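# Sort stickered items into matching colored containers

## Task

Put every item into the container whose color is the same as the color of the sticker on that item.

## Robot and tools

Robots: four identical i2rt Big YAM arms named arm1, arm2, arm3 and arm4. Each has six revolute joints, a two-finger gripper and a wrist camera that rides on top of the hand and looks toward the fingertips. The hand reaches roughly 1.0 m from the joint1 axis. Fixed room cameras: cam_room_a1, cam_room_a2, cam_room_b1, cam_room_b2. Wrist cameras: arm1_cam_wrist to arm4_cam_wrist.

Frame: a single scene frame, in metres, with its origin on the floor and +z up. Foot (base_link) poses, each foot looking along its own +x: arm1 at x=-0.644 y=+1.377 z=+0.914 quat_wxyz=(+0.682, +0.007, +0.004, +0.731); arm2 at x=-0.655 y=-0.555 z=+0.928 quat_wxyz=(+0.747, +0.002, +0.000, -0.665); arm3 at x=+0.651 y=-1.332 z=+0.868 quat_wxyz=(+0.663, -0.004, -0.006, -0.748); arm4 at x=+0.648 y=+0.477 z=+0.879 quat_wxyz=(+0.687, +0.001, +0.003, +0.727). The "hand" point sits between the finger pads, about 1 cm short of the tips. The fingers point along the hand's +z and spread along its y. The printed position can be off, more so at long reach. hand_target is the hand pose implied by the joint targets currently held.

move: one action for any subset of arms. Keys are arm1..arm4 (each optional) plus cameras. Each arm's entry may contain:
- joints: a dict of absolute targets by name. joint1_rad -2.879..2.879 (spins the arm about its foot, positive is counter-clockwise viewed from above, 0 points along the foot's +x); joint2_rad 0..3.141 (shoulder, 0 means upper arm points back roughly level, positive raises then swings it forward); joint3_rad 0..3.019 (elbow, 0 is folded, positive opens); joint4_rad -1.692..1.57 (hand pitch, positive tips the fingers up); joint5_rad -1.57..1.57 (hand yaw, positive toward the arm's right); joint6_rad -2.094..2.094 (hand roll, positive is clockwise looking from behind); gripper_m 0..0.093 (gap between fingertips in metres). Done tolerances: ±0.045, ±0.14, ±0.09, ±0.055, ±0.03, ±0.035 rad and ±0.003 m.
- target: one absolute hand pose, a list of seven numbers [x, y, z, qw, qx, qy, qz] in the scene frame (metres, unit quaternion), matching the printed "hand" line. The hand travels in a straight line from its hand_target toward it. When target is given, joints may only contain gripper_m.
- speed: peak path speed in m/s, 0.002..0.5, default 0.25; only allowed with target. Rotation is capped at twice that value in rad/s.
Arms you omit get no new command but may still be driving toward earlier targets. All motions start together; all hand paths in one call finish together, paced by the slowest. A path lasts between 0.5 and 10 s and is cut off at 10 s; a whole action cannot exceed 15 s. Each control step clips the commanded pose to 100 mm and 20 degrees from the measured hand, then solves damped IK (position favoured). Expect errors of a centimetre or more, overshoot of speed when the arm is nearly straight, and wide swings when you move by joints. Paths ignore obstacles and other arms. Unknown keys make a call invalid; out-of-range values get it refused, and a refusal cancels the rest of that reply's move, wait and finished_scene calls.

Results: per-arm joint_positions, Joint velocities (rad/s, gripper m/s; "within noise" means still), joint torques (N m, arm joints only, with offsets and noise; numbers 3 and 4 flip sign past ±28 N m), hand, hand_target, joint_status and hand_status. The "move" line lists each arm sent a motion with "done" or its worst status. "as last shown" lists arms not in the action; their statuses say "not commanded". Status words: off_target (stopped short, may still push); time_out (each joint keeps a nearby target and continues pushing; on_its_own lists them, and "held at" shows a target, not a reading); not_followed, "joint command not followed" or "pose unreachable" (a self- or arm-collision check withheld targets; the arm may keep trying). To relax a pushing joint, command its reported position. Images follow the order in the "pictures" line and may be slightly older than the state.

wait: seconds 0..10, plus optional cameras; nothing new is commanded.
zoom_image: camera name and region [x0, y0, x1, y1] in pixels from the top-left, at most 504 by 504, on that camera's latest image.
read_manual: section "licences" only; no motion.
finished_scene: scene = the current scene's number; irreversible. Call it only when every item sits in its matching container and will stay there.

Gripper: gripping a rigid part, the reading can be up to about 0.005 m under the part's width (or up to 0.002 m over); closed on nothing it reads 0.000 to 0.003; in free air reading and target run up to 0.003 m wide. Just below first-contact reading the grip is light; about 0.005 m below it (further for soft, small or round things) it squeezes at full force, roughly 50 to 64 N per pad. Open well past the reading to release.

Avoid: objects leaving the work area or hitting the floor, releasing items while moving, slams, hard contact or pressing between arms (including one gripper closing on another's fingers, which the collision check does not prevent), and sustained hard pushing. Holding loads, stretched postures or pushing at unreachable poses heats motors: a MOTOR HOT line appears at 85 °C, and at 100 °C an OVER-TEMPERATURE FAULT drops that arm for 30 to 60 s or more (keys read "limit_stop_at_motor_heat"; resend targets afterwards). Loose objects may occasionally be nudged by outside disturbances.

Each tool is called after "Emit:" as a command line: name --argument value for each argument, lists and objects as JSON in quotes; but a table of rows of numbers goes row by row, as --pt "numbers of a row", without its own name.

## Session

Emit:
move

Scene clock: 0.00 s.
Joint torques (N m): no reading
Motor temperatures (°C): arm1=[22 24 25 23 21 21 21] | arm2=[24 24 24 22 22 20 23] | arm3=[24 24 23 24 24 23 23] | arm4=[23 21 22 22 25 21 24]
Heat: arm1: hottest joint3_rad 25 °C; arm2: hottest joint1_rad 24 °C; arm3: hottest joint1_rad 24 °C; arm4: hottest joint5_rad 25 °C.
Joint velocities: within noise
arm1.joint_positions: joint1_rad=-0.126 joint2_rad=+0.534 joint3_rad=+1.403 joint4_rad=-1.611 joint5_rad=-0.026 joint6_rad=-0.127 gripper_m=+0.09396
arm1.joint_status: not commanded
arm1.hand: x=-0.6307 y=+1.5344 z=+1.4214 quat_wxyz=(-0.298, +0.671, -0.622, -0.272) (m; scene frame)
arm1.hand_target: x=-0.6306 y=+1.5327 z=+1.4326 quat_wxyz=(-0.308, +0.666, -0.618, -0.280) (m; scene frame)
arm1.hand_status: not commanded
arm2.joint_positions: joint1_rad=-0.045 joint2_rad=+0.390 joint3_rad=+1.428 joint4_rad=-1.186 joint5_rad=+0.166 joint6_rad=-0.774 gripper_m=+0.09396
arm2.joint_status: not commanded
arm2.hand: x=-0.6756 y=-0.6916 z=+1.5578 quat_wxyz=(-0.217, -0.319, -0.688, +0.615) (m; scene frame)
arm2.hand_target: x=-0.6760 y=-0.6854 z=+1.5652 quat_wxyz=(-0.221, -0.317, -0.681, +0.622) (m; scene frame)
arm2.hand_status: not commanded
arm3.joint_positions: joint1_rad=+0.075 joint2_rad=+0.276 joint3_rad=+1.523 joint4_rad=-1.599 joint5_rad=-0.185 joint6_rad=-0.597 gripper_m=+0.09396
arm3.joint_status: not commanded
arm3.hand: x=+0.6803 y=-1.3506 z=+1.4452 quat_wxyz=(-0.326, -0.350, -0.735, +0.481) (m; scene frame)
arm3.hand_target: x=+0.6804 y=-1.3484 z=+1.4507 quat_wxyz=(-0.328, -0.347, -0.731, +0.487) (m; scene frame)
arm3.hand_status: not commanded
arm4.joint_positions: joint1_rad=+0.109 joint2_rad=+0.555 joint3_rad=+1.556 joint4_rad=-1.251 joint5_rad=+0.178 joint6_rad=-0.775 gripper_m=+0.09396
arm4.joint_status: not commanded
arm4.hand: x=+0.6522 y=+0.6599 z=+1.5276 quat_wxyz=(-0.572, +0.731, -0.297, -0.221) (m; scene frame)
arm4.hand_target: x=+0.6531 y=+0.6547 z=+1.5360 quat_wxyz=(-0.580, +0.725, -0.296, -0.226) (m; scene frame)
arm4.hand_status: not commanded
pictures: arm1_cam_wrist, arm2_cam_wrist, arm3_cam_wrist, arm4_cam_wrist, cam_room_a1, cam_room_a2, cam_room_b1, cam_room_b2
Images, in order (width x height): arm1_cam_wrist 672x504, arm2_cam_wrist 672x504, arm3_cam_wrist 672x504, arm4_cam_wrist 672x504, cam_room_a1 672x504, cam_room_a2 672x504, cam_room_b1 672x504, cam_room_b2 672x504.

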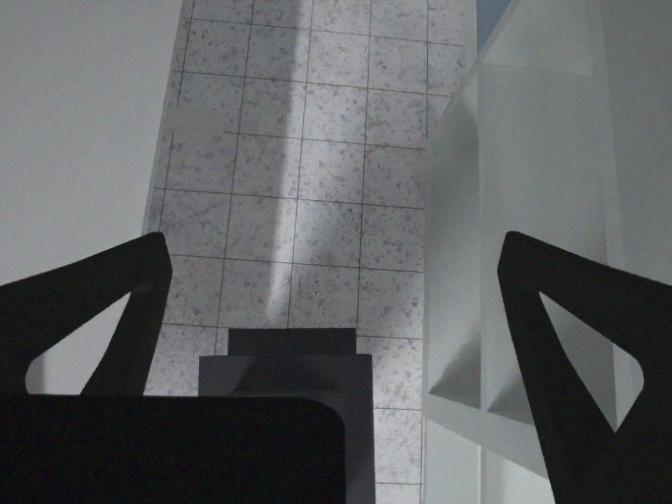

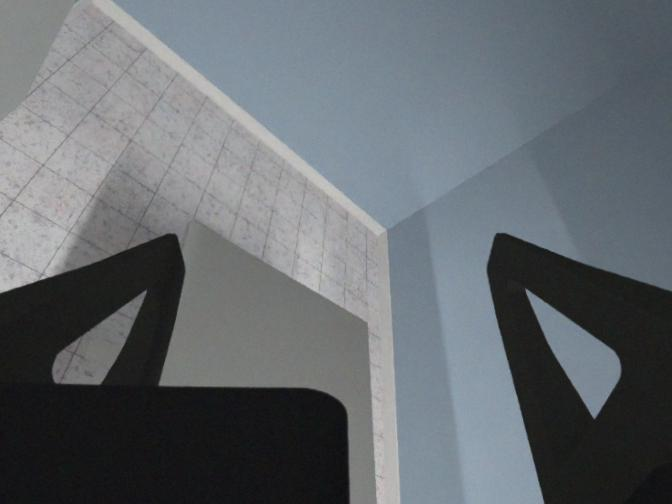

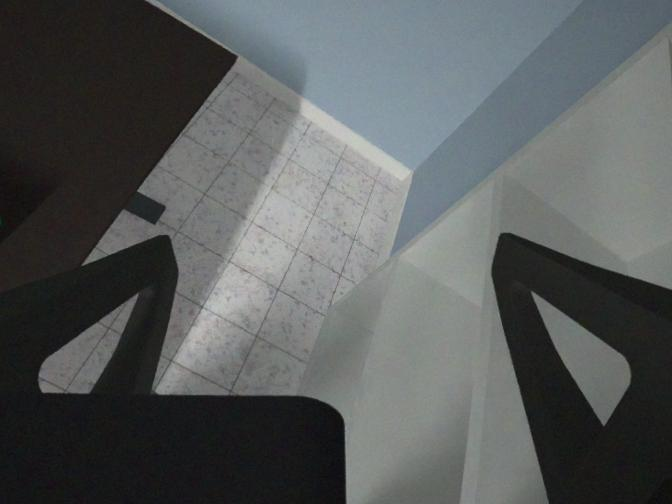

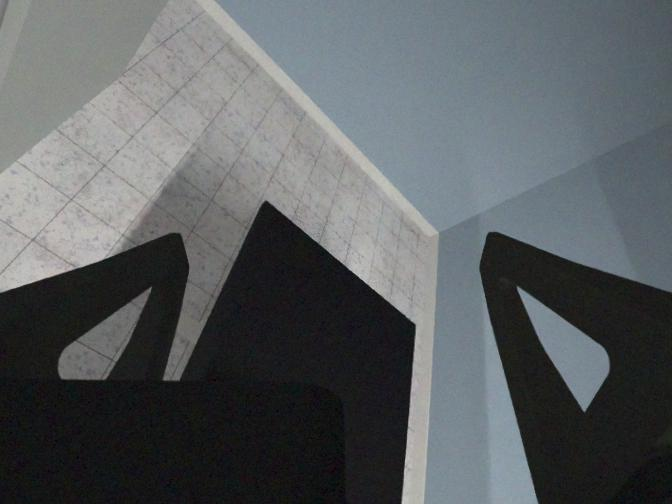

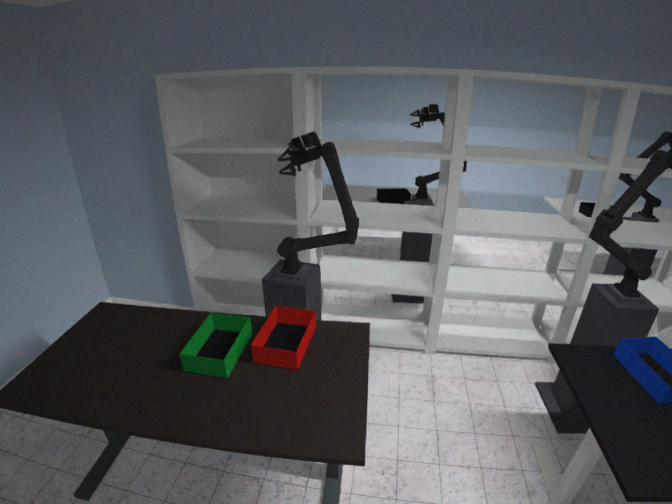

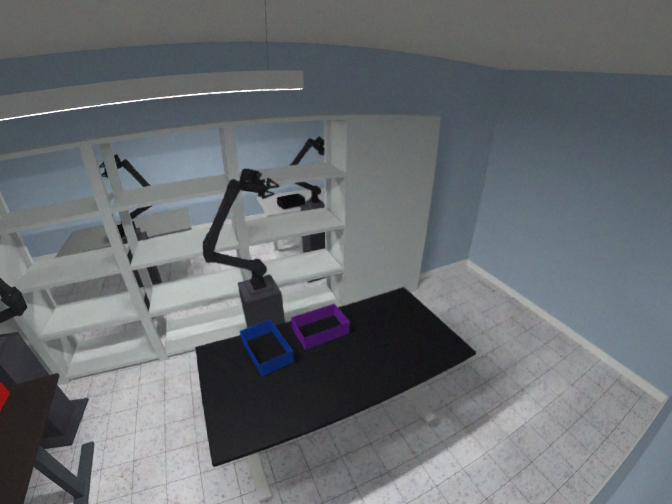

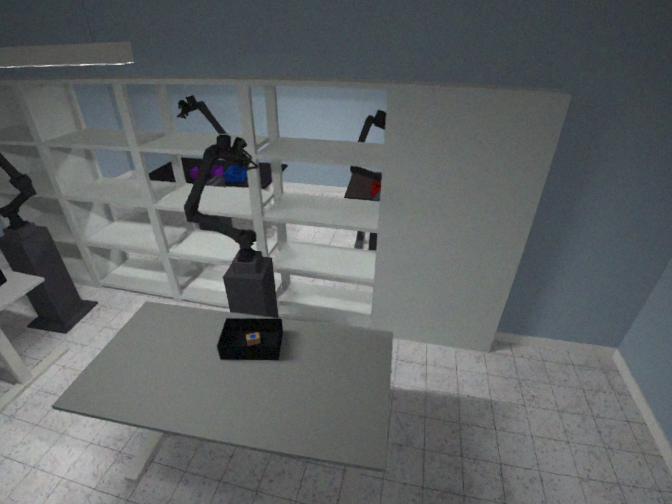

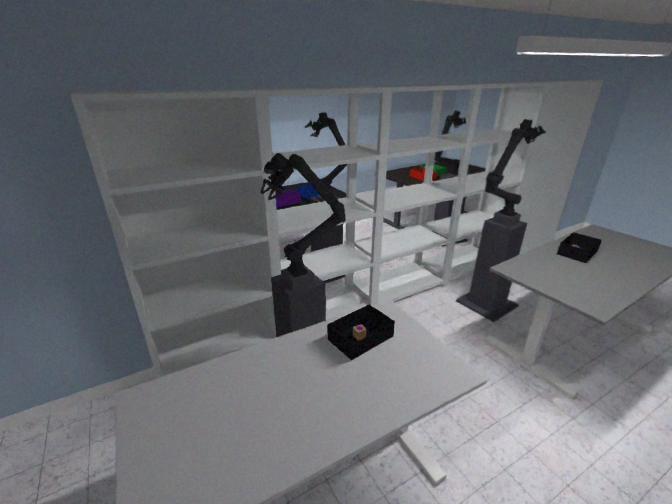

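Emit:
zoom_image --camera "cam_room_b1" --region '[60, 60, 460, 480]'

Emit:
zoom_image --camera "cam_room_b2" --region '[100, 80, 600, 480]'

Emit:
zoom_image --camera "cam_room_a1" --region '[100, 60, 600, 480]'

Emit:
zoom_image --camera "cam_room_a2" --region '[0, 60, 500, 480]'

Scaled by 1.200.

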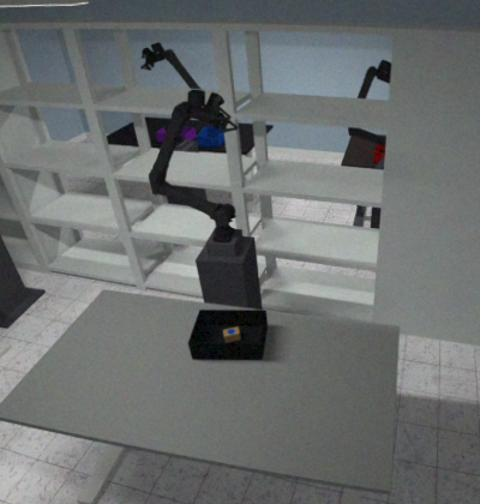

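Scaled by 1.008.

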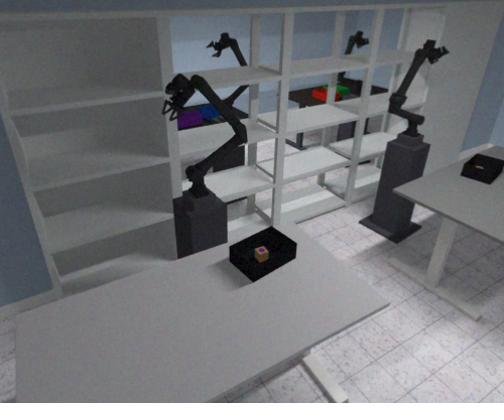

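Scaled by 1.008.

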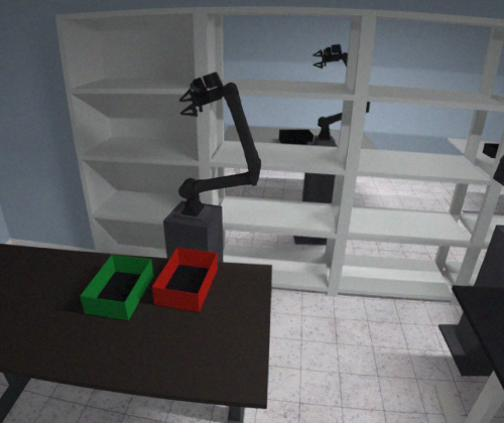

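Scaled by 1.008.

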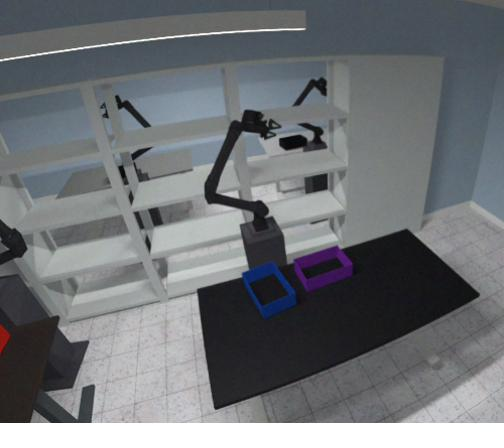

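Emit:
move --arm1 '{"joints": {"joint1_rad": 1.75, "joint2_rad": 1.031, "joint3_rad": 1.5, "joint4_rad": -1.515, "joint5_rad": 0, "joint6_rad": 0}}' --arm2 '{"joints": {"joint1_rad": -1.686, "joint2_rad": 1.031, "joint3_rad": 1.5, "joint4_rad": -1.515, "joint5_rad": 0, "joint6_rad": 0}}' --arm3 '{"joints": {"joint1_rad": 1.69, "joint2_rad": 1.031, "joint3_rad": 1.5, "joint4_rad": -1.515, "joint5_rad": 0, "joint6_rad": 0}}' --arm4 '{"joints": {"joint1_rad": -1.55, "joint2_rad": 1.031, "joint3_rad": 1.5, "joint4_rad": -1.515, "joint5_rad": 0, "joint6_rad": 0}}'

Scene clock: 85.00 s.
Joint torques (N m): arm1=[-0.73 -4.07 12.56 1.51 0.05 0.08] | arm2=[0.5 -7.41 11.54 1.25 -0.05 0.19] | arm3=[1.67 -6.01 9.76 1.07 0.06 0.04] | arm4=[0.62 -7 9.92 0.36 0.01 0.15]
Motor temperatures (°C): arm1=[22 24 29 24 21 21 21] | arm2=[24 25 28 23 22 20 23] | arm3=[24 25 25 24 24 23 23] | arm4=[23 22 28 22 24 21 24]
Heat: arm1: hottest joint3_rad 29 °C; arm2: hottest joint3_rad 28 °C; arm3: hottest joint2_rad 25 °C; arm4: hottest joint3_rad 28 °C.
move: arm1 done; arm2 done; arm3 done; arm4 done
Joint velocities: within noise
arm1.joint_positions: joint1_rad=+1.746 joint2_rad=+1.042 joint3_rad=+1.475 joint4_rad=-1.522 joint5_rad=-0.002 joint6_rad=-0.006 gripper_m=+0.09398
arm1.joint_status: all done
arm1.hand: x=-0.9766 y=+1.2918 z=+1.3535 quat_wxyz=(+0.027, +0.962, +0.122, -0.245) (m; scene frame)
arm1.hand_target: x=-0.9756 y=+1.2908 z=+1.3690 quat_wxyz=(+0.030, +0.956, +0.120, -0.265) (m; scene frame)
arm1.hand_status: not commanded
arm2.joint_positions: joint1_rad=-1.684 joint2_rad=+1.037 joint3_rad=+1.493 joint4_rad=-1.501 joint5_rad=+0.001 joint6_rad=-0.013 gripper_m=+0.09398
arm2.joint_status: all done
arm2.hand: x=-1.0098 y=-0.5575 z=+1.3743 quat_wxyz=(+0.003, -0.966, -0.009, +0.259) (m; scene frame)
arm2.hand_target: x=-1.0053 y=-0.5569 z=+1.3777 quat_wxyz=(+0.001, -0.966, -0.001, +0.259) (m; scene frame)
arm2.hand_status: not commanded
arm3.joint_positions: joint1_rad=+1.682 joint2_rad=+1.031 joint3_rad=+1.486 joint4_rad=-1.518 joint5_rad=-0.001 joint6_rad=-0.008 gripper_m=+0.09398
arm3.joint_status: all done
arm3.hand: x=+0.9986 y=-1.3291 z=+1.3109 quat_wxyz=(-0.251, +0.001, -0.968, +0.008) (m; scene frame)
arm3.hand_target: x=+0.9997 y=-1.3264 z=+1.3181 quat_wxyz=(-0.260, +0.001, -0.966, +0.007) (m; scene frame)
arm3.hand_status: not commanded
arm4.joint_positions: joint1_rad=-1.548 joint2_rad=+1.036 joint3_rad=+1.479 joint4_rad=-1.503 joint5_rad=+0.001 joint6_rad=-0.013 gripper_m=+0.09398
arm4.joint_status: all done
arm4.hand: x=+1.0014 y=+0.5060 z=+1.3175 quat_wxyz=(-0.250, +0.045, -0.967, -0.006) (m; scene frame)
arm4.hand_target: x=+0.9984 y=+0.5055 z=+1.3275 quat_wxyz=(-0.257, +0.038, -0.966, -0.008) (m; scene frame)
arm4.hand_status: not commanded
pictures: arm1_cam_wrist, arm2_cam_wrist, arm3_cam_wrist, arm4_cam_wrist, cam_room_a1, cam_room_a2, cam_room_b1, cam_room_b2
Images, in order (width x height): arm1_cam_wrist 672x504, arm2_cam_wrist 672x504, arm3_cam_wrist 672x504, arm4_cam_wrist 672x504, cam_room_a1 672x504, cam_room_a2 672x504, cam_room_b1 672x504, cam_room_b2 672x504.

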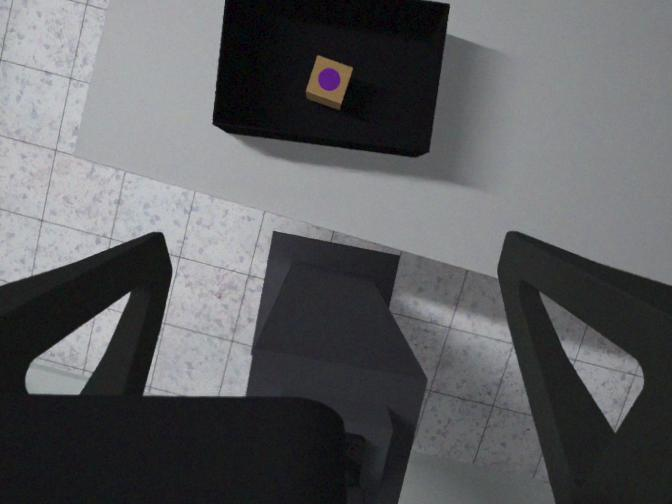

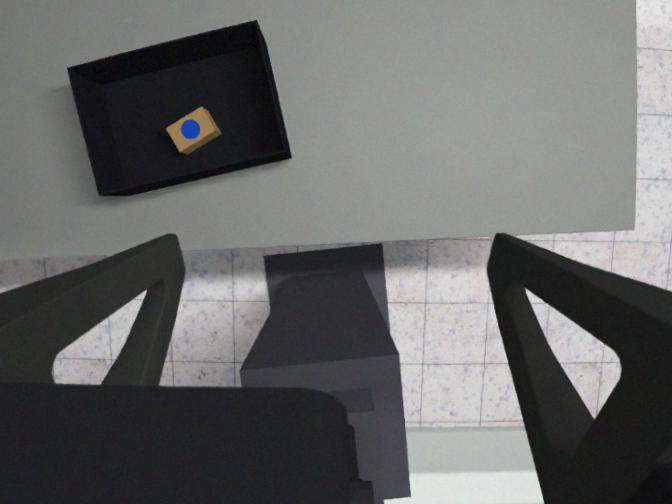

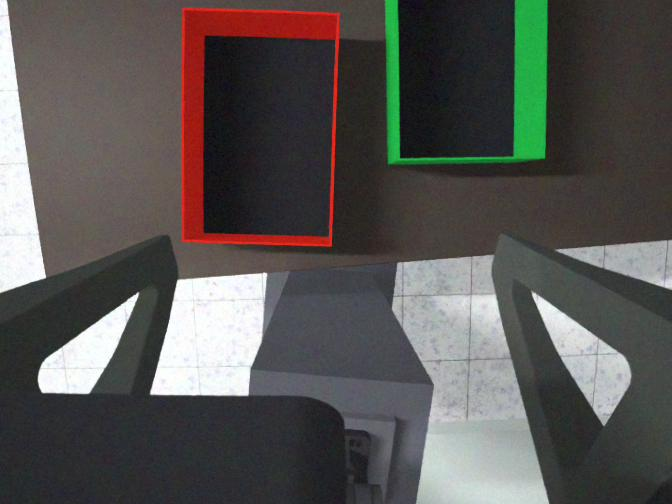

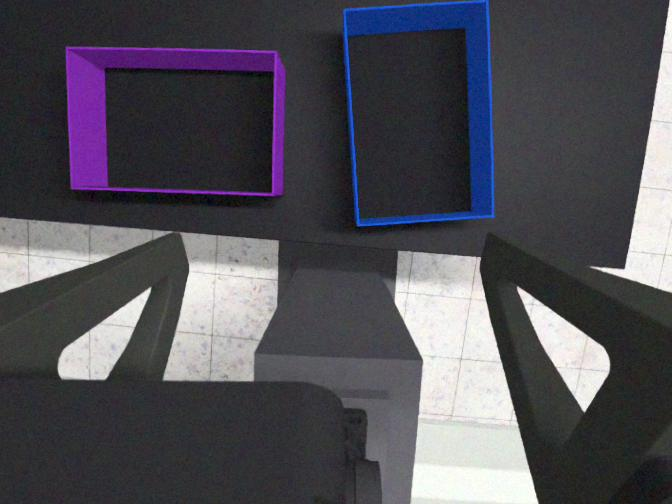

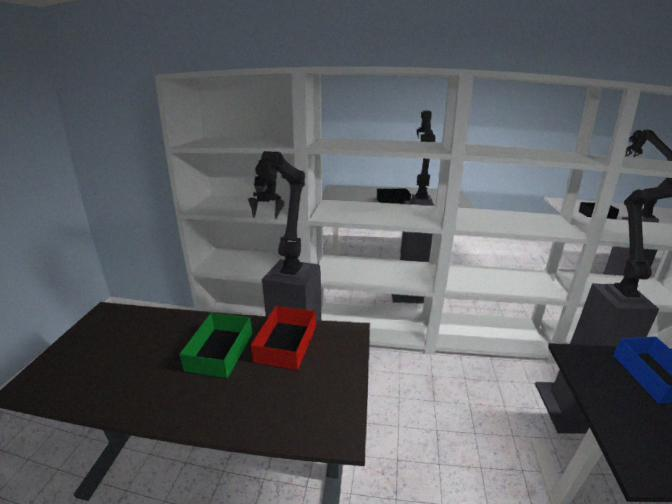

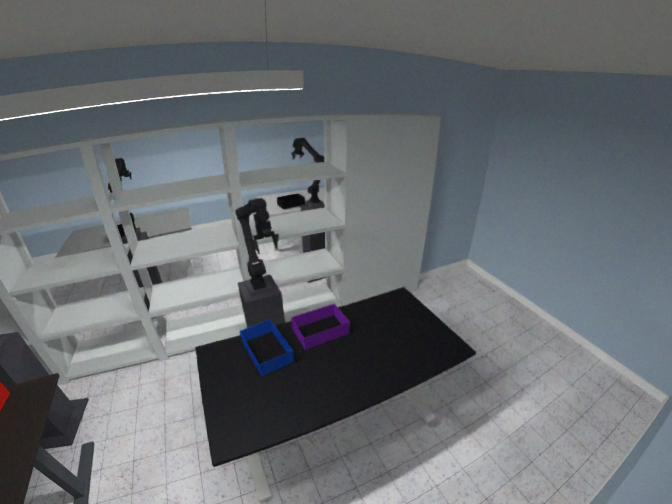

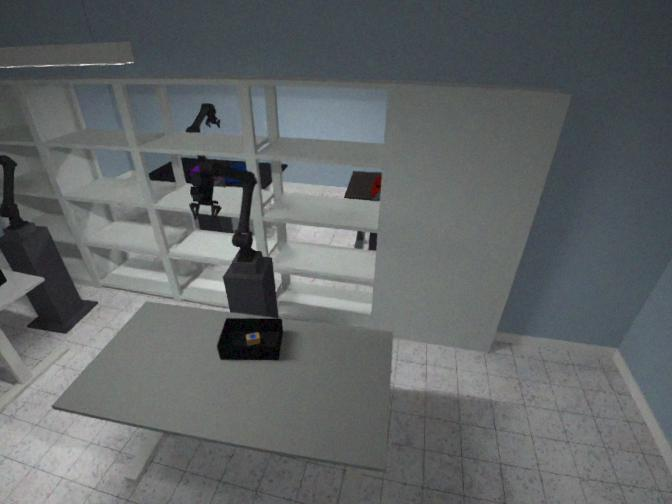

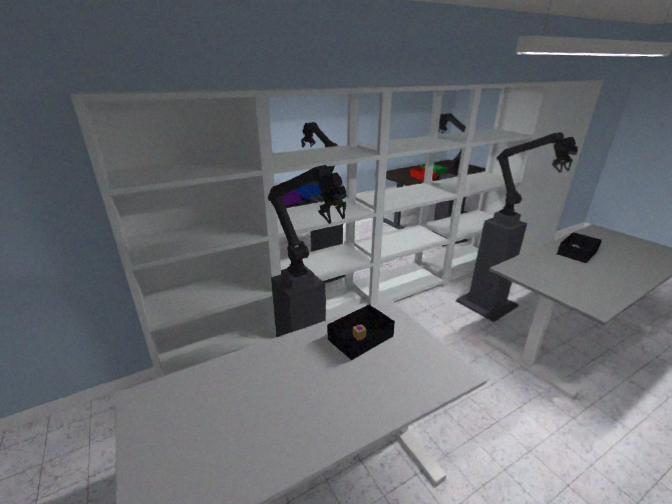

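Emit:
move --arm1 '{"joints": {"joint1_rad": 1.753, "joint2_rad": 1.571, "joint3_rad": 1.499, "joint4_rad": -1.499}}' --arm2 '{"joints": {"joint1_rad": -1.291, "joint2_rad": 1.649, "joint3_rad": 1.557, "joint4_rad": -1.478}}' --arm4 '{"joints": {"joint1_rad": 1.515, "joint2_rad": 0.689, "joint3_rad": 0.756, "joint4_rad": -0.066}}' --arm3 '{"joints": {"joint1_rad": -1.45, "joint2_rad": 0.689, "joint3_rad": 0.756, "joint4_rad": -0.066}}'

Scene clock: 135.97 s.
Joint torques (N m): arm1=[-1.2 -13.04 12.51 0.76 0.09 0.1] | arm2=[0.03 -18.14 12.78 0.87 -0.05 0.19] | arm3=[0.62 -3.72 10.36 2.51 -0.09 0.01] | arm4=[0.73 -3.96 10.51 2.09 0.2 0.15]
Motor temperatures (°C): arm1=[22 24 32 23 21 21 21] | arm2=[24 25 32 22 22 20 23] | arm3=[24 25 27 24 24 23 23] | arm4=[23 22 29 22 24 21 24]
Heat: arm1: hottest joint3_rad 32 °C; arm2: hottest joint3_rad 32 °C; arm3: hottest joint3_rad 27 °C; arm4: hottest joint3_rad 29 °C.
move: arm1 done; arm2 done; arm3 done; arm4 done
Joint velocities: within noise
arm1.joint_positions: joint1_rad=+1.746 joint2_rad=+1.591 joint3_rad=+1.475 joint4_rad=-1.506 joint5_rad=-0.002 joint6_rad=-0.006 gripper_m=+0.09398
arm1.joint_status: all done
arm1.hand: x=-1.0907 y=+1.2648 z=+1.1391 quat_wxyz=(-0.004, +0.992, +0.124, +0.018) (m; scene frame)
arm1.hand_target: x=-1.0961 y=+1.2602 z=+1.1568 quat_wxyz=(-0.002, +0.992, +0.125, -0.008) (m; scene frame)
arm1.hand_status: not commanded
arm2.joint_positions: joint1_rad=-1.282 joint2_rad=+1.656 joint3_rad=+1.533 joint4_rad=-1.484 joint5_rad=+0.001 joint6_rad=-0.013 gripper_m=+0.09398
arm2.joint_status: all done
arm2.hand: x=-1.1078 y=-0.7494 z=+1.1365 quat_wxyz=(+0.005, -0.978, -0.208, -0.019) (m; scene frame)
arm2.hand_target: x=-1.1165 y=-0.7485 z=+1.1485 quat_wxyz=(+0.001, -0.980, -0.197, -0.001) (m; scene frame)
arm2.hand_status: not commanded
arm3.joint_positions: joint1_rad=-1.442 joint2_rad=+0.699 joint3_rad=+0.750 joint4_rad=-0.084 joint5_rad=+0.002 joint6_rad=-0.006 gripper_m=+0.09401
arm3.joint_status: all done
arm3.hand: x=+0.2476 y=-1.3281 z=+1.3049 quat_wxyz=(-0.005, -0.719, +0.000, +0.695) (m; scene frame)
arm3.hand_target: x=+0.2506 y=-1.3250 z=+1.3165 quat_wxyz=(-0.005, -0.707, +0.005, +0.707) (m; scene frame)
arm3.hand_status: not commanded
arm4.joint_positions: joint1_rad=+1.513 joint2_rad=+0.701 joint3_rad=+0.748 joint4_rad=-0.085 joint5_rad=-0.003 joint6_rad=-0.011 gripper_m=+0.09402
arm4.joint_status: all done
arm4.hand: x=+0.2464 y=+0.4792 z=+1.3162 quat_wxyz=(-0.002, +0.719, +0.003, -0.695) (m; scene frame)
arm4.hand_target: x=+0.2502 y=+0.4790 z=+1.3306 quat_wxyz=(+0.002, +0.705, -0.001, -0.709) (m; scene frame)
arm4.hand_status: not commanded
pictures: arm1_cam_wrist, arm2_cam_wrist, arm3_cam_wrist, arm4_cam_wrist, cam_room_a1, cam_room_a2, cam_room_b1, cam_room_b2
Images, in order (width x height): arm1_cam_wrist 672x504, arm2_cam_wrist 672x504, arm3_cam_wrist 672x504, arm4_cam_wrist 672x504, cam_room_a1 672x504, cam_room_a2 672x504, cam_room_b1 672x504, cam_room_b2 672x504.

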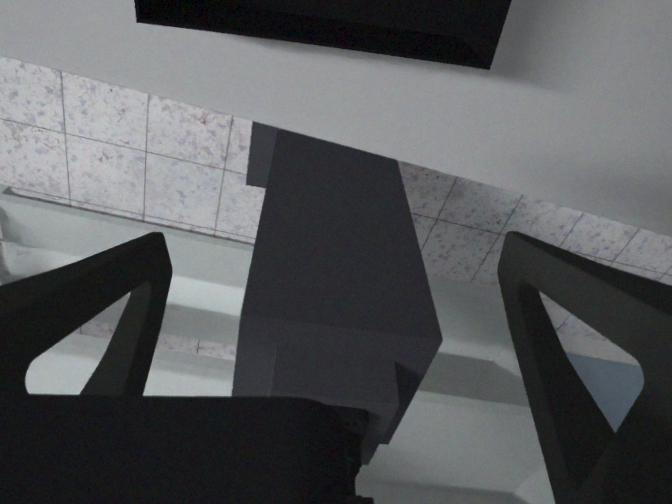

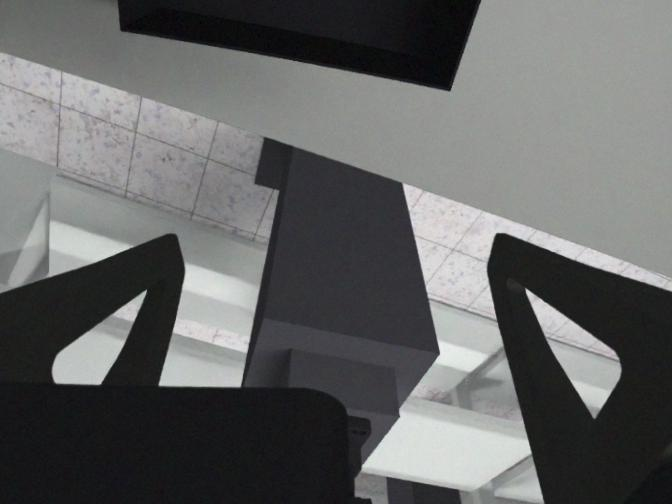

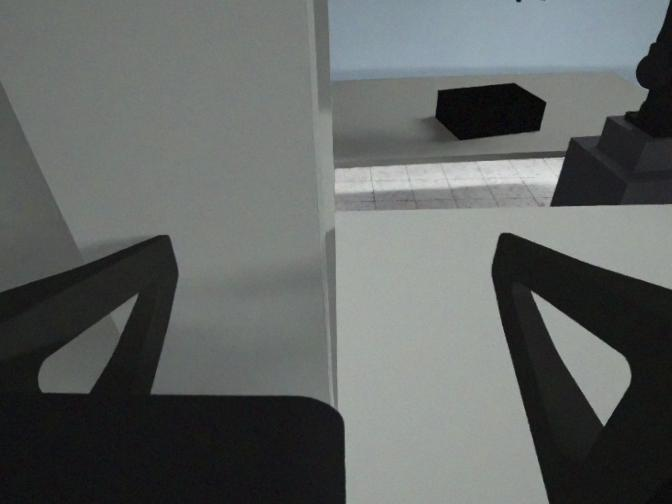

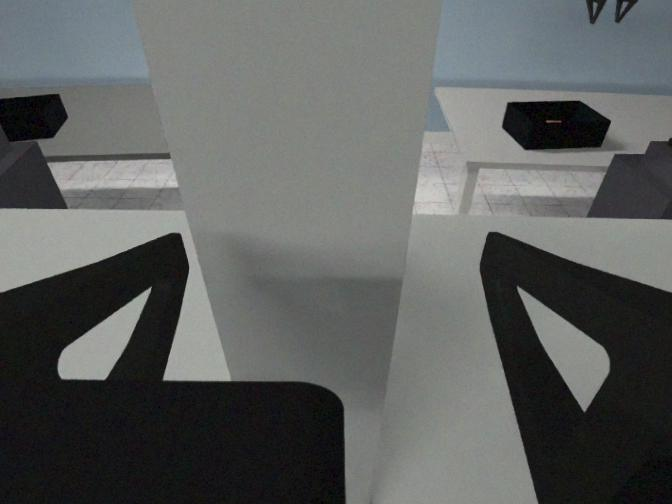

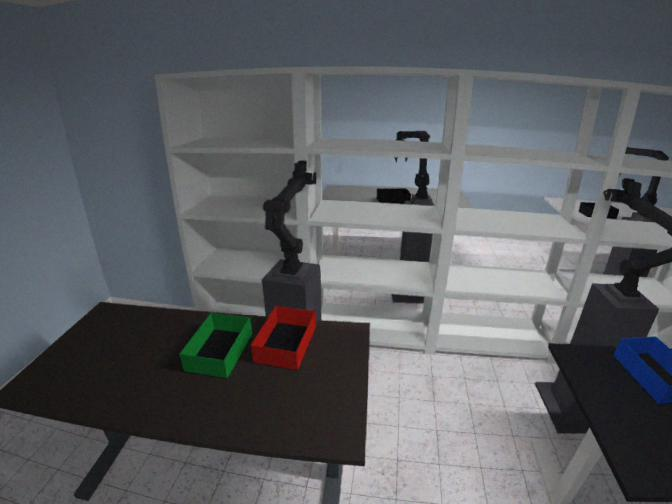

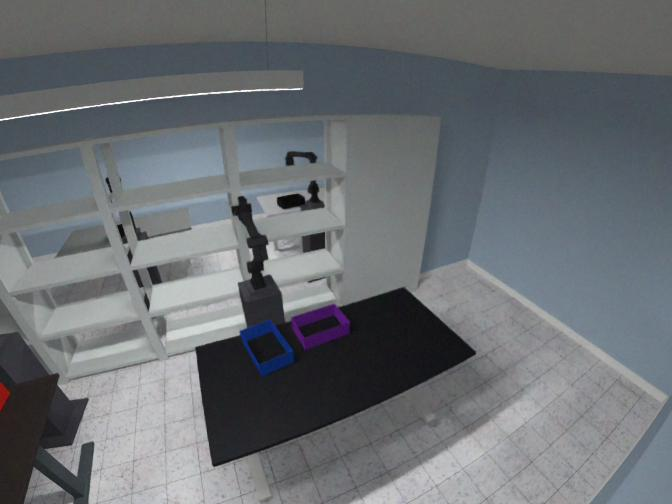

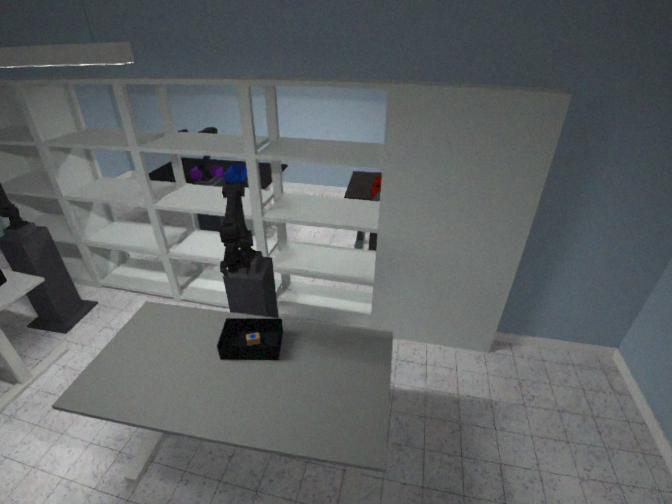

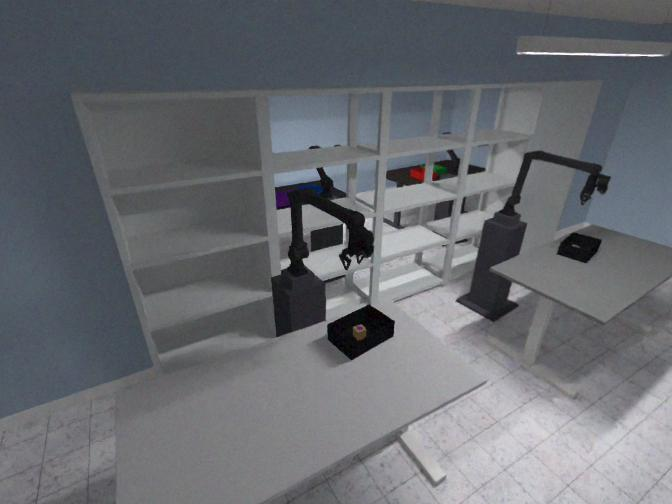

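Emit:
move --arm1 '{"target": [-1.05, 1.275, 1.20, 0.027, 0.962, 0.122, -0.245]}' --arm2 '{"target": [-1.08, -0.70, 1.20, 0.005, -0.944, -0.201, 0.26]}' --cameras '["arm1_cam_wrist", "arm2_cam_wrist"]'

Emit:
move --arm1 '{"target": [-1.12, 1.20, 1.15, 0.027, 0.962, 0.122, -0.245]}' --arm2 '{"target": [-1.12, -0.65, 1.15, 0.005, -0.944, -0.201, 0.26]}' --cameras '["arm1_cam_wrist", "arm2_cam_wrist"]'

Scene clock: 154.67 s.
Joint torques (N m): arm1=[-1.96 -5.95 11.47 1.8 0.01 0.01] | arm2=[0.03 -10.4 10.54 2.48 0.12 -0.06] | arm3=[0.62 -3.78 10.37 2.5 -0.09 0] | arm4=[0.67 -4.07 10.45 2.07 0.2 0.16]
Motor temperatures (°C): arm1=[22 25 32 23 21 21 21] | arm2=[24 25 32 22 22 20 23] | arm3=[24 25 28 24 24 23 23] | arm4=[23 22 33 22 24 21 24]
Heat: arm1: hottest joint3_rad 32 °C; arm2: hottest joint3_rad 32 °C; arm3: hottest joint3_rad 28 °C; arm4: hottest joint3_rad 33 °C.
move: arm1 done; arm2 done
Joint velocities: within noise
arm1.joint_positions: joint1_rad=+1.746 joint2_rad=+1.149 joint3_rad=+1.128 joint4_rad=-1.091 joint5_rad=-0.002 joint6_rad=-0.006 gripper_m=+0.09398
arm1.joint_status: not commanded
arm1.hand: x=-1.0463 y=+1.2754 z=+1.1955 quat_wxyz=(+0.026, +0.964, +0.122, -0.233) (m; scene frame)
arm1.hand_target: x=-1.0500 y=+1.2750 z=+1.2000 quat_wxyz=(+0.027, +0.961, +0.122, -0.245) (m; scene frame)
arm1.hand_status: done (0.006 m and 1.4 deg from the pose sent, 0.074 m and 30.6 deg at the start)
arm2.joint_positions: joint1_rad=-1.319 joint2_rad=+1.188 joint3_rad=+1.150 joint4_rad=-1.009 joint5_rad=+0.081 joint6_rad=-0.067 gripper_m=+0.09398
arm2.joint_status: not commanded
arm2.hand: x=-1.0786 y=-0.7040 z=+1.2071 quat_wxyz=(+0.001, -0.945, -0.198, +0.260) (m; scene frame)
arm2.hand_target: x=-1.0798 y=-0.7000 z=+1.2000 quat_wxyz=(+0.005, -0.944, -0.201, +0.260) (m; scene frame)
arm2.hand_status: done (0.008 m and 0.5 deg from the pose sent, 0.085 m and 32.3 deg at the start)
arm3, arm4: as last shown
arm3.hand_target: x=+0.2506 y=-1.3250 z=+1.3164 quat_wxyz=(-0.005, -0.707, +0.005, +0.707) (m; scene frame)
arm4.hand_target: x=+0.2502 y=+0.4790 z=+1.3305 quat_wxyz=(+0.002, +0.705, -0.001, -0.709) (m; scene frame)
pictures: arm1_cam_wrist, arm2_cam_wrist
Images, in order (width x height): arm1_cam_wrist 672x504, arm2_cam_wrist 672x504.

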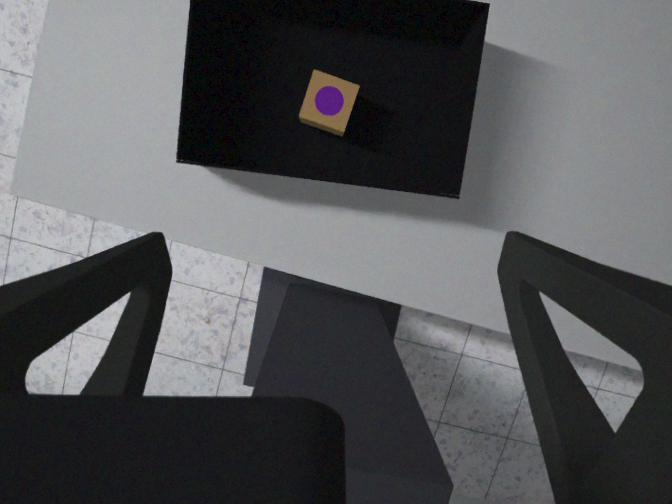

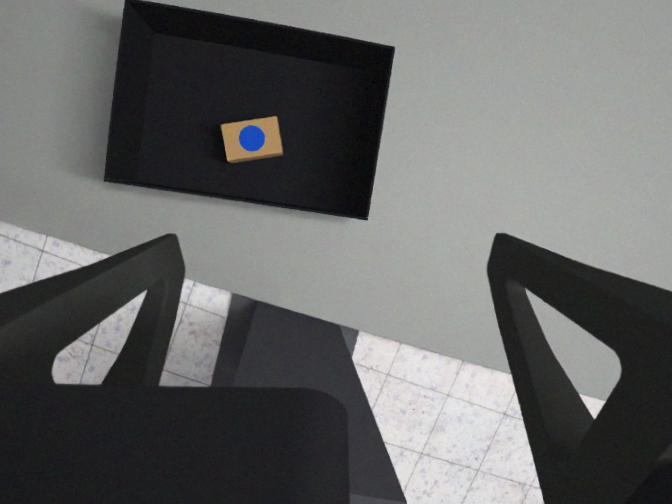

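Scene clock: 155.93 s.
Joint torques (N m): arm1=[-1.61 -9.82 16.35 1.61 0.14 0.11] | arm2=[0.79 -10.34 10.85 2.52 -0.17 -0.05] | arm3=[0.67 -3.84 10.35 2.51 -0.09 0.01] | arm4=[0.97 -4.31 10.48 2.13 0.17 0.14]
Motor temperatures (°C): arm1=[22 25 32 23 21 21 21] | arm2=[24 25 32 22 22 20 23] | arm3=[24 25 28 24 24 23 23] | arm4=[23 22 33 22 24 21 24]
Heat: arm1: hottest joint3_rad 32 °C; arm2: hottest joint3_rad 32 °C; arm3: hottest joint3_rad 28 °C; arm4: hottest joint3_rad 33 °C.
move: arm1 off_target; arm2 done
Joint velocities: within noise
arm1.joint_positions: joint1_rad=+1.872 joint2_rad=+1.400 joint3_rad=+1.147 joint4_rad=-0.929 joint5_rad=+0.056 joint6_rad=+0.100 gripper_m=+0.09398
arm1.joint_status: not commanded
arm1.hand: x=-1.0987 y=+1.2100 z=+1.1129 quat_wxyz=(+0.016, +0.971, +0.127, -0.201) (m; scene frame)
arm1.hand_target: x=-1.1176 y=+1.2009 z=+1.1505 quat_wxyz=(+0.027, +0.961, +0.122, -0.245) (m; scene frame)
arm1.hand_status: off_target (0.044 m and 5.3 deg from the pose sent, 0.115 m and 1.4 deg at the start)
arm2.joint_positions: joint1_rad=-1.487 joint2_rad=+1.259 joint3_rad=+1.081 joint4_rad=-0.856 joint5_rad=+0.007 joint6_rad=-0.203 gripper_m=+0.09398
arm2.joint_status: not commanded
arm2.hand: x=-1.1183 y=-0.6488 z=+1.1600 quat_wxyz=(+0.005, -0.945, -0.193, +0.264) (m; scene frame)
arm2.hand_target: x=-1.1198 y=-0.6499 z=+1.1501 quat_wxyz=(+0.005, -0.944, -0.201, +0.260) (m; scene frame)
arm2.hand_status: done (0.010 m and 1.0 deg from the pose sent, 0.089 m and 0.6 deg at the start)
arm3, arm4: as last shown
pictures: arm1_cam_wrist, arm2_cam_wrist
Images, in order (width x height): arm1_cam_wrist 672x504, arm2_cam_wrist 672x504.

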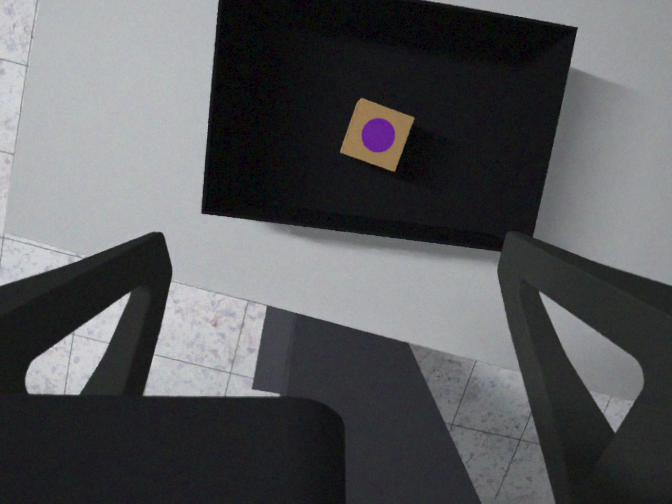

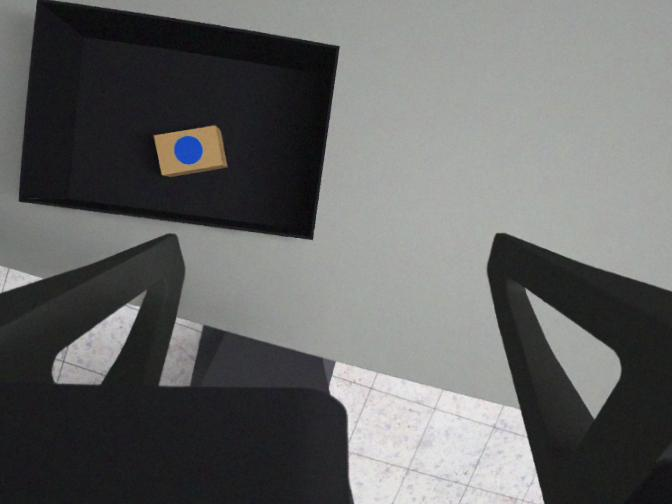

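Emit:
move --arm1 '{"joints": {"joint1_rad": 1.761, "joint2_rad": 1.831, "joint3_rad": 1.433, "joint4_rad": -1.173, "joint5_rad": 0, "joint6_rad": 0.37}}' --arm2 '{"joints": {"joint1_rad": -1.238, "joint2_rad": 1.895, "joint3_rad": 1.490, "joint4_rad": -1.166, "joint5_rad": 0, "joint6_rad": 1.5}}' --arm4 '{"joints": {"joint1_rad": 2.149, "joint2_rad": 0.689, "joint3_rad": 0.756, "joint4_rad": -0.066}}' --cameras '["arm1_cam_wrist", "arm2_cam_wrist", "arm4_cam_wrist", "cam_room_b1", "cam_room_b2"]'

Scene clock: 279.83 s.
Joint torques (N m): arm1=[-1.32 -16.91 12.12 0.05 0.06 0.08] | arm2=[0.32 -19.96 13.57 0.03 0.07 0.21] | arm3=[0.73 -3.72 10.39 2.52 -0.08 0.01] | arm4=[0.85 -4.01 10.5 2.15 0.13 0.16]
Motor temperatures (°C): arm1=[22 26 40 23 21 21 21] | arm2=[24 25 30 23 22 20 23] | arm3=[24 24 29 24 24 23 23] | arm4=[23 22 38 22 24 21 24]
Heat: arm1: hottest joint3_rad 40 °C; arm2: hottest joint3_rad 30 °C; arm3: hottest joint3_rad 29 °C; arm4: hottest joint3_rad 38 °C.
move: arm1 done; arm2 done; arm4 done
Joint velocities: within noise
arm1.joint_positions: joint1_rad=+1.752 joint2_rad=+1.855 joint3_rad=+1.402 joint4_rad=-1.164 joint5_rad=+0.001 joint6_rad=+0.363 gripper_m=+0.09399
arm1.joint_status: all done
arm1.hand: x=-1.1518 y=+1.2476 z=+0.9840 quat_wxyz=(-0.008, +0.998, -0.056, +0.014) (m; scene frame)
arm1.hand_target: x=-1.1614 y=+1.2401 z=+1.0069 quat_wxyz=(-0.001, +0.998, -0.056, -0.008) (m; scene frame)
arm1.hand_status: not commanded
arm2.joint_positions: joint1_rad=-1.232 joint2_rad=+1.892 joint3_rad=+1.445 joint4_rad=-1.155 joint5_rad=+0.001 joint6_rad=+1.485 gripper_m=+0.09400
arm2.joint_status: all done
arm2.hand: x=-1.1425 y=-0.7938 z=+0.9841 quat_wxyz=(+0.015, -0.870, +0.492, -0.009) (m; scene frame)
arm2.hand_target: x=-1.1578 y=-0.7977 z=+0.9981 quat_wxyz=(+0.002, -0.865, +0.501, +0.000) (m; scene frame)
arm2.hand_status: not commanded
arm3: as last shown
arm4.joint_positions: joint1_rad=+2.146 joint2_rad=+0.701 joint3_rad=+0.748 joint4_rad=-0.085 joint5_rad=-0.001 joint6_rad=-0.011 gripper_m=+0.09402
arm4.joint_status: all done
arm4.hand: x=+0.3240 y=+0.2408 z=+1.3166 quat_wxyz=(+0.213, +0.681, +0.227, -0.662) (m; scene frame)
arm4.hand_target: x=+0.3277 y=+0.2422 z=+1.3309 quat_wxyz=(+0.221, +0.670, +0.220, -0.674) (m; scene frame)
arm4.hand_status: not commanded
pictures: arm1_cam_wrist, arm2_cam_wrist, arm4_cam_wrist, cam_room_b1, cam_room_b2
Images, in order (width x height): arm1_cam_wrist 672x504, arm2_cam_wrist 672x504, arm4_cam_wrist 672x504, cam_room_b1 672x504, cam_room_b2 672x504.

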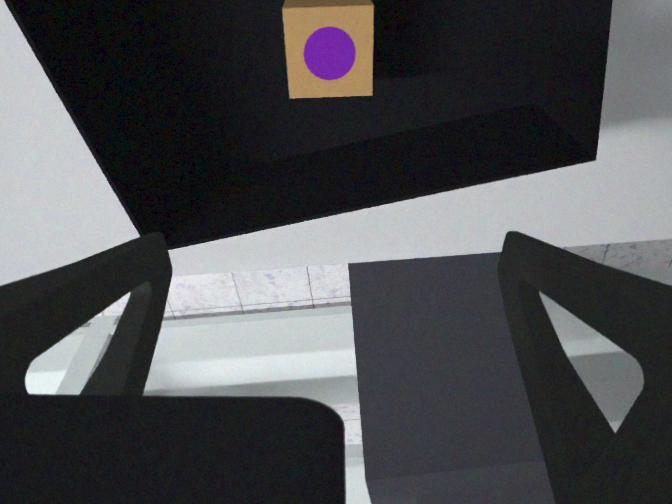

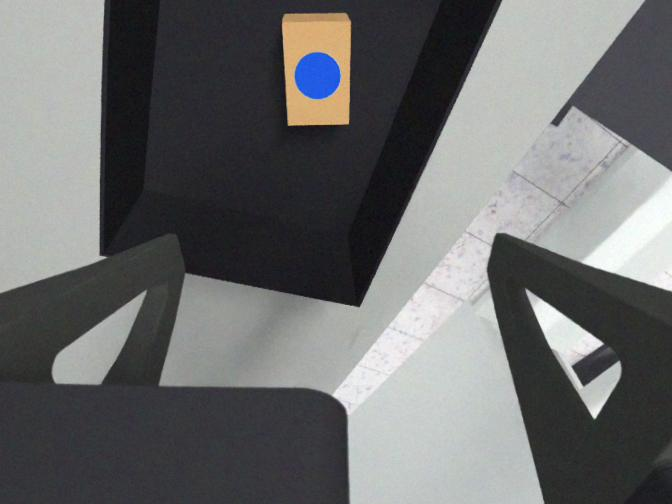

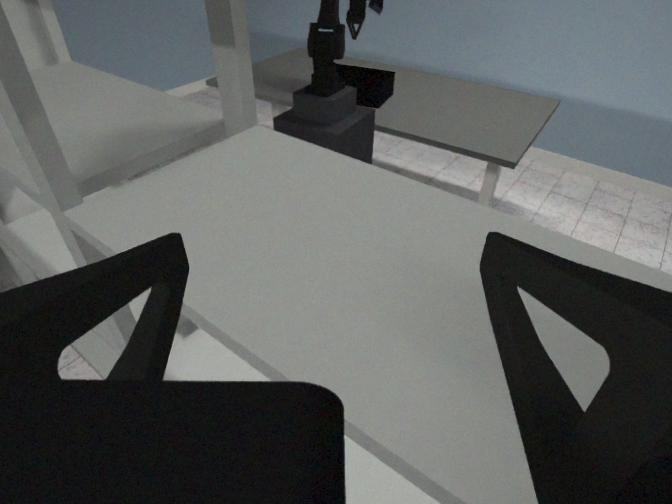

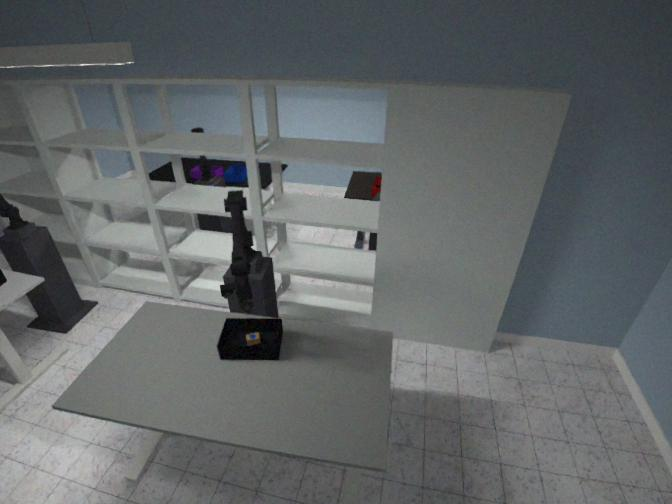

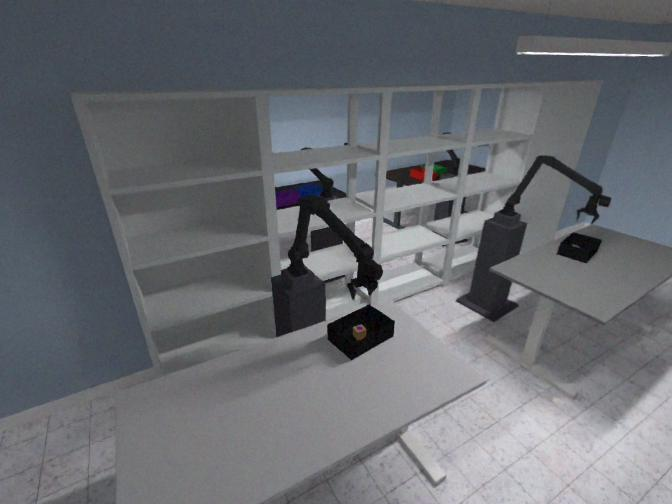

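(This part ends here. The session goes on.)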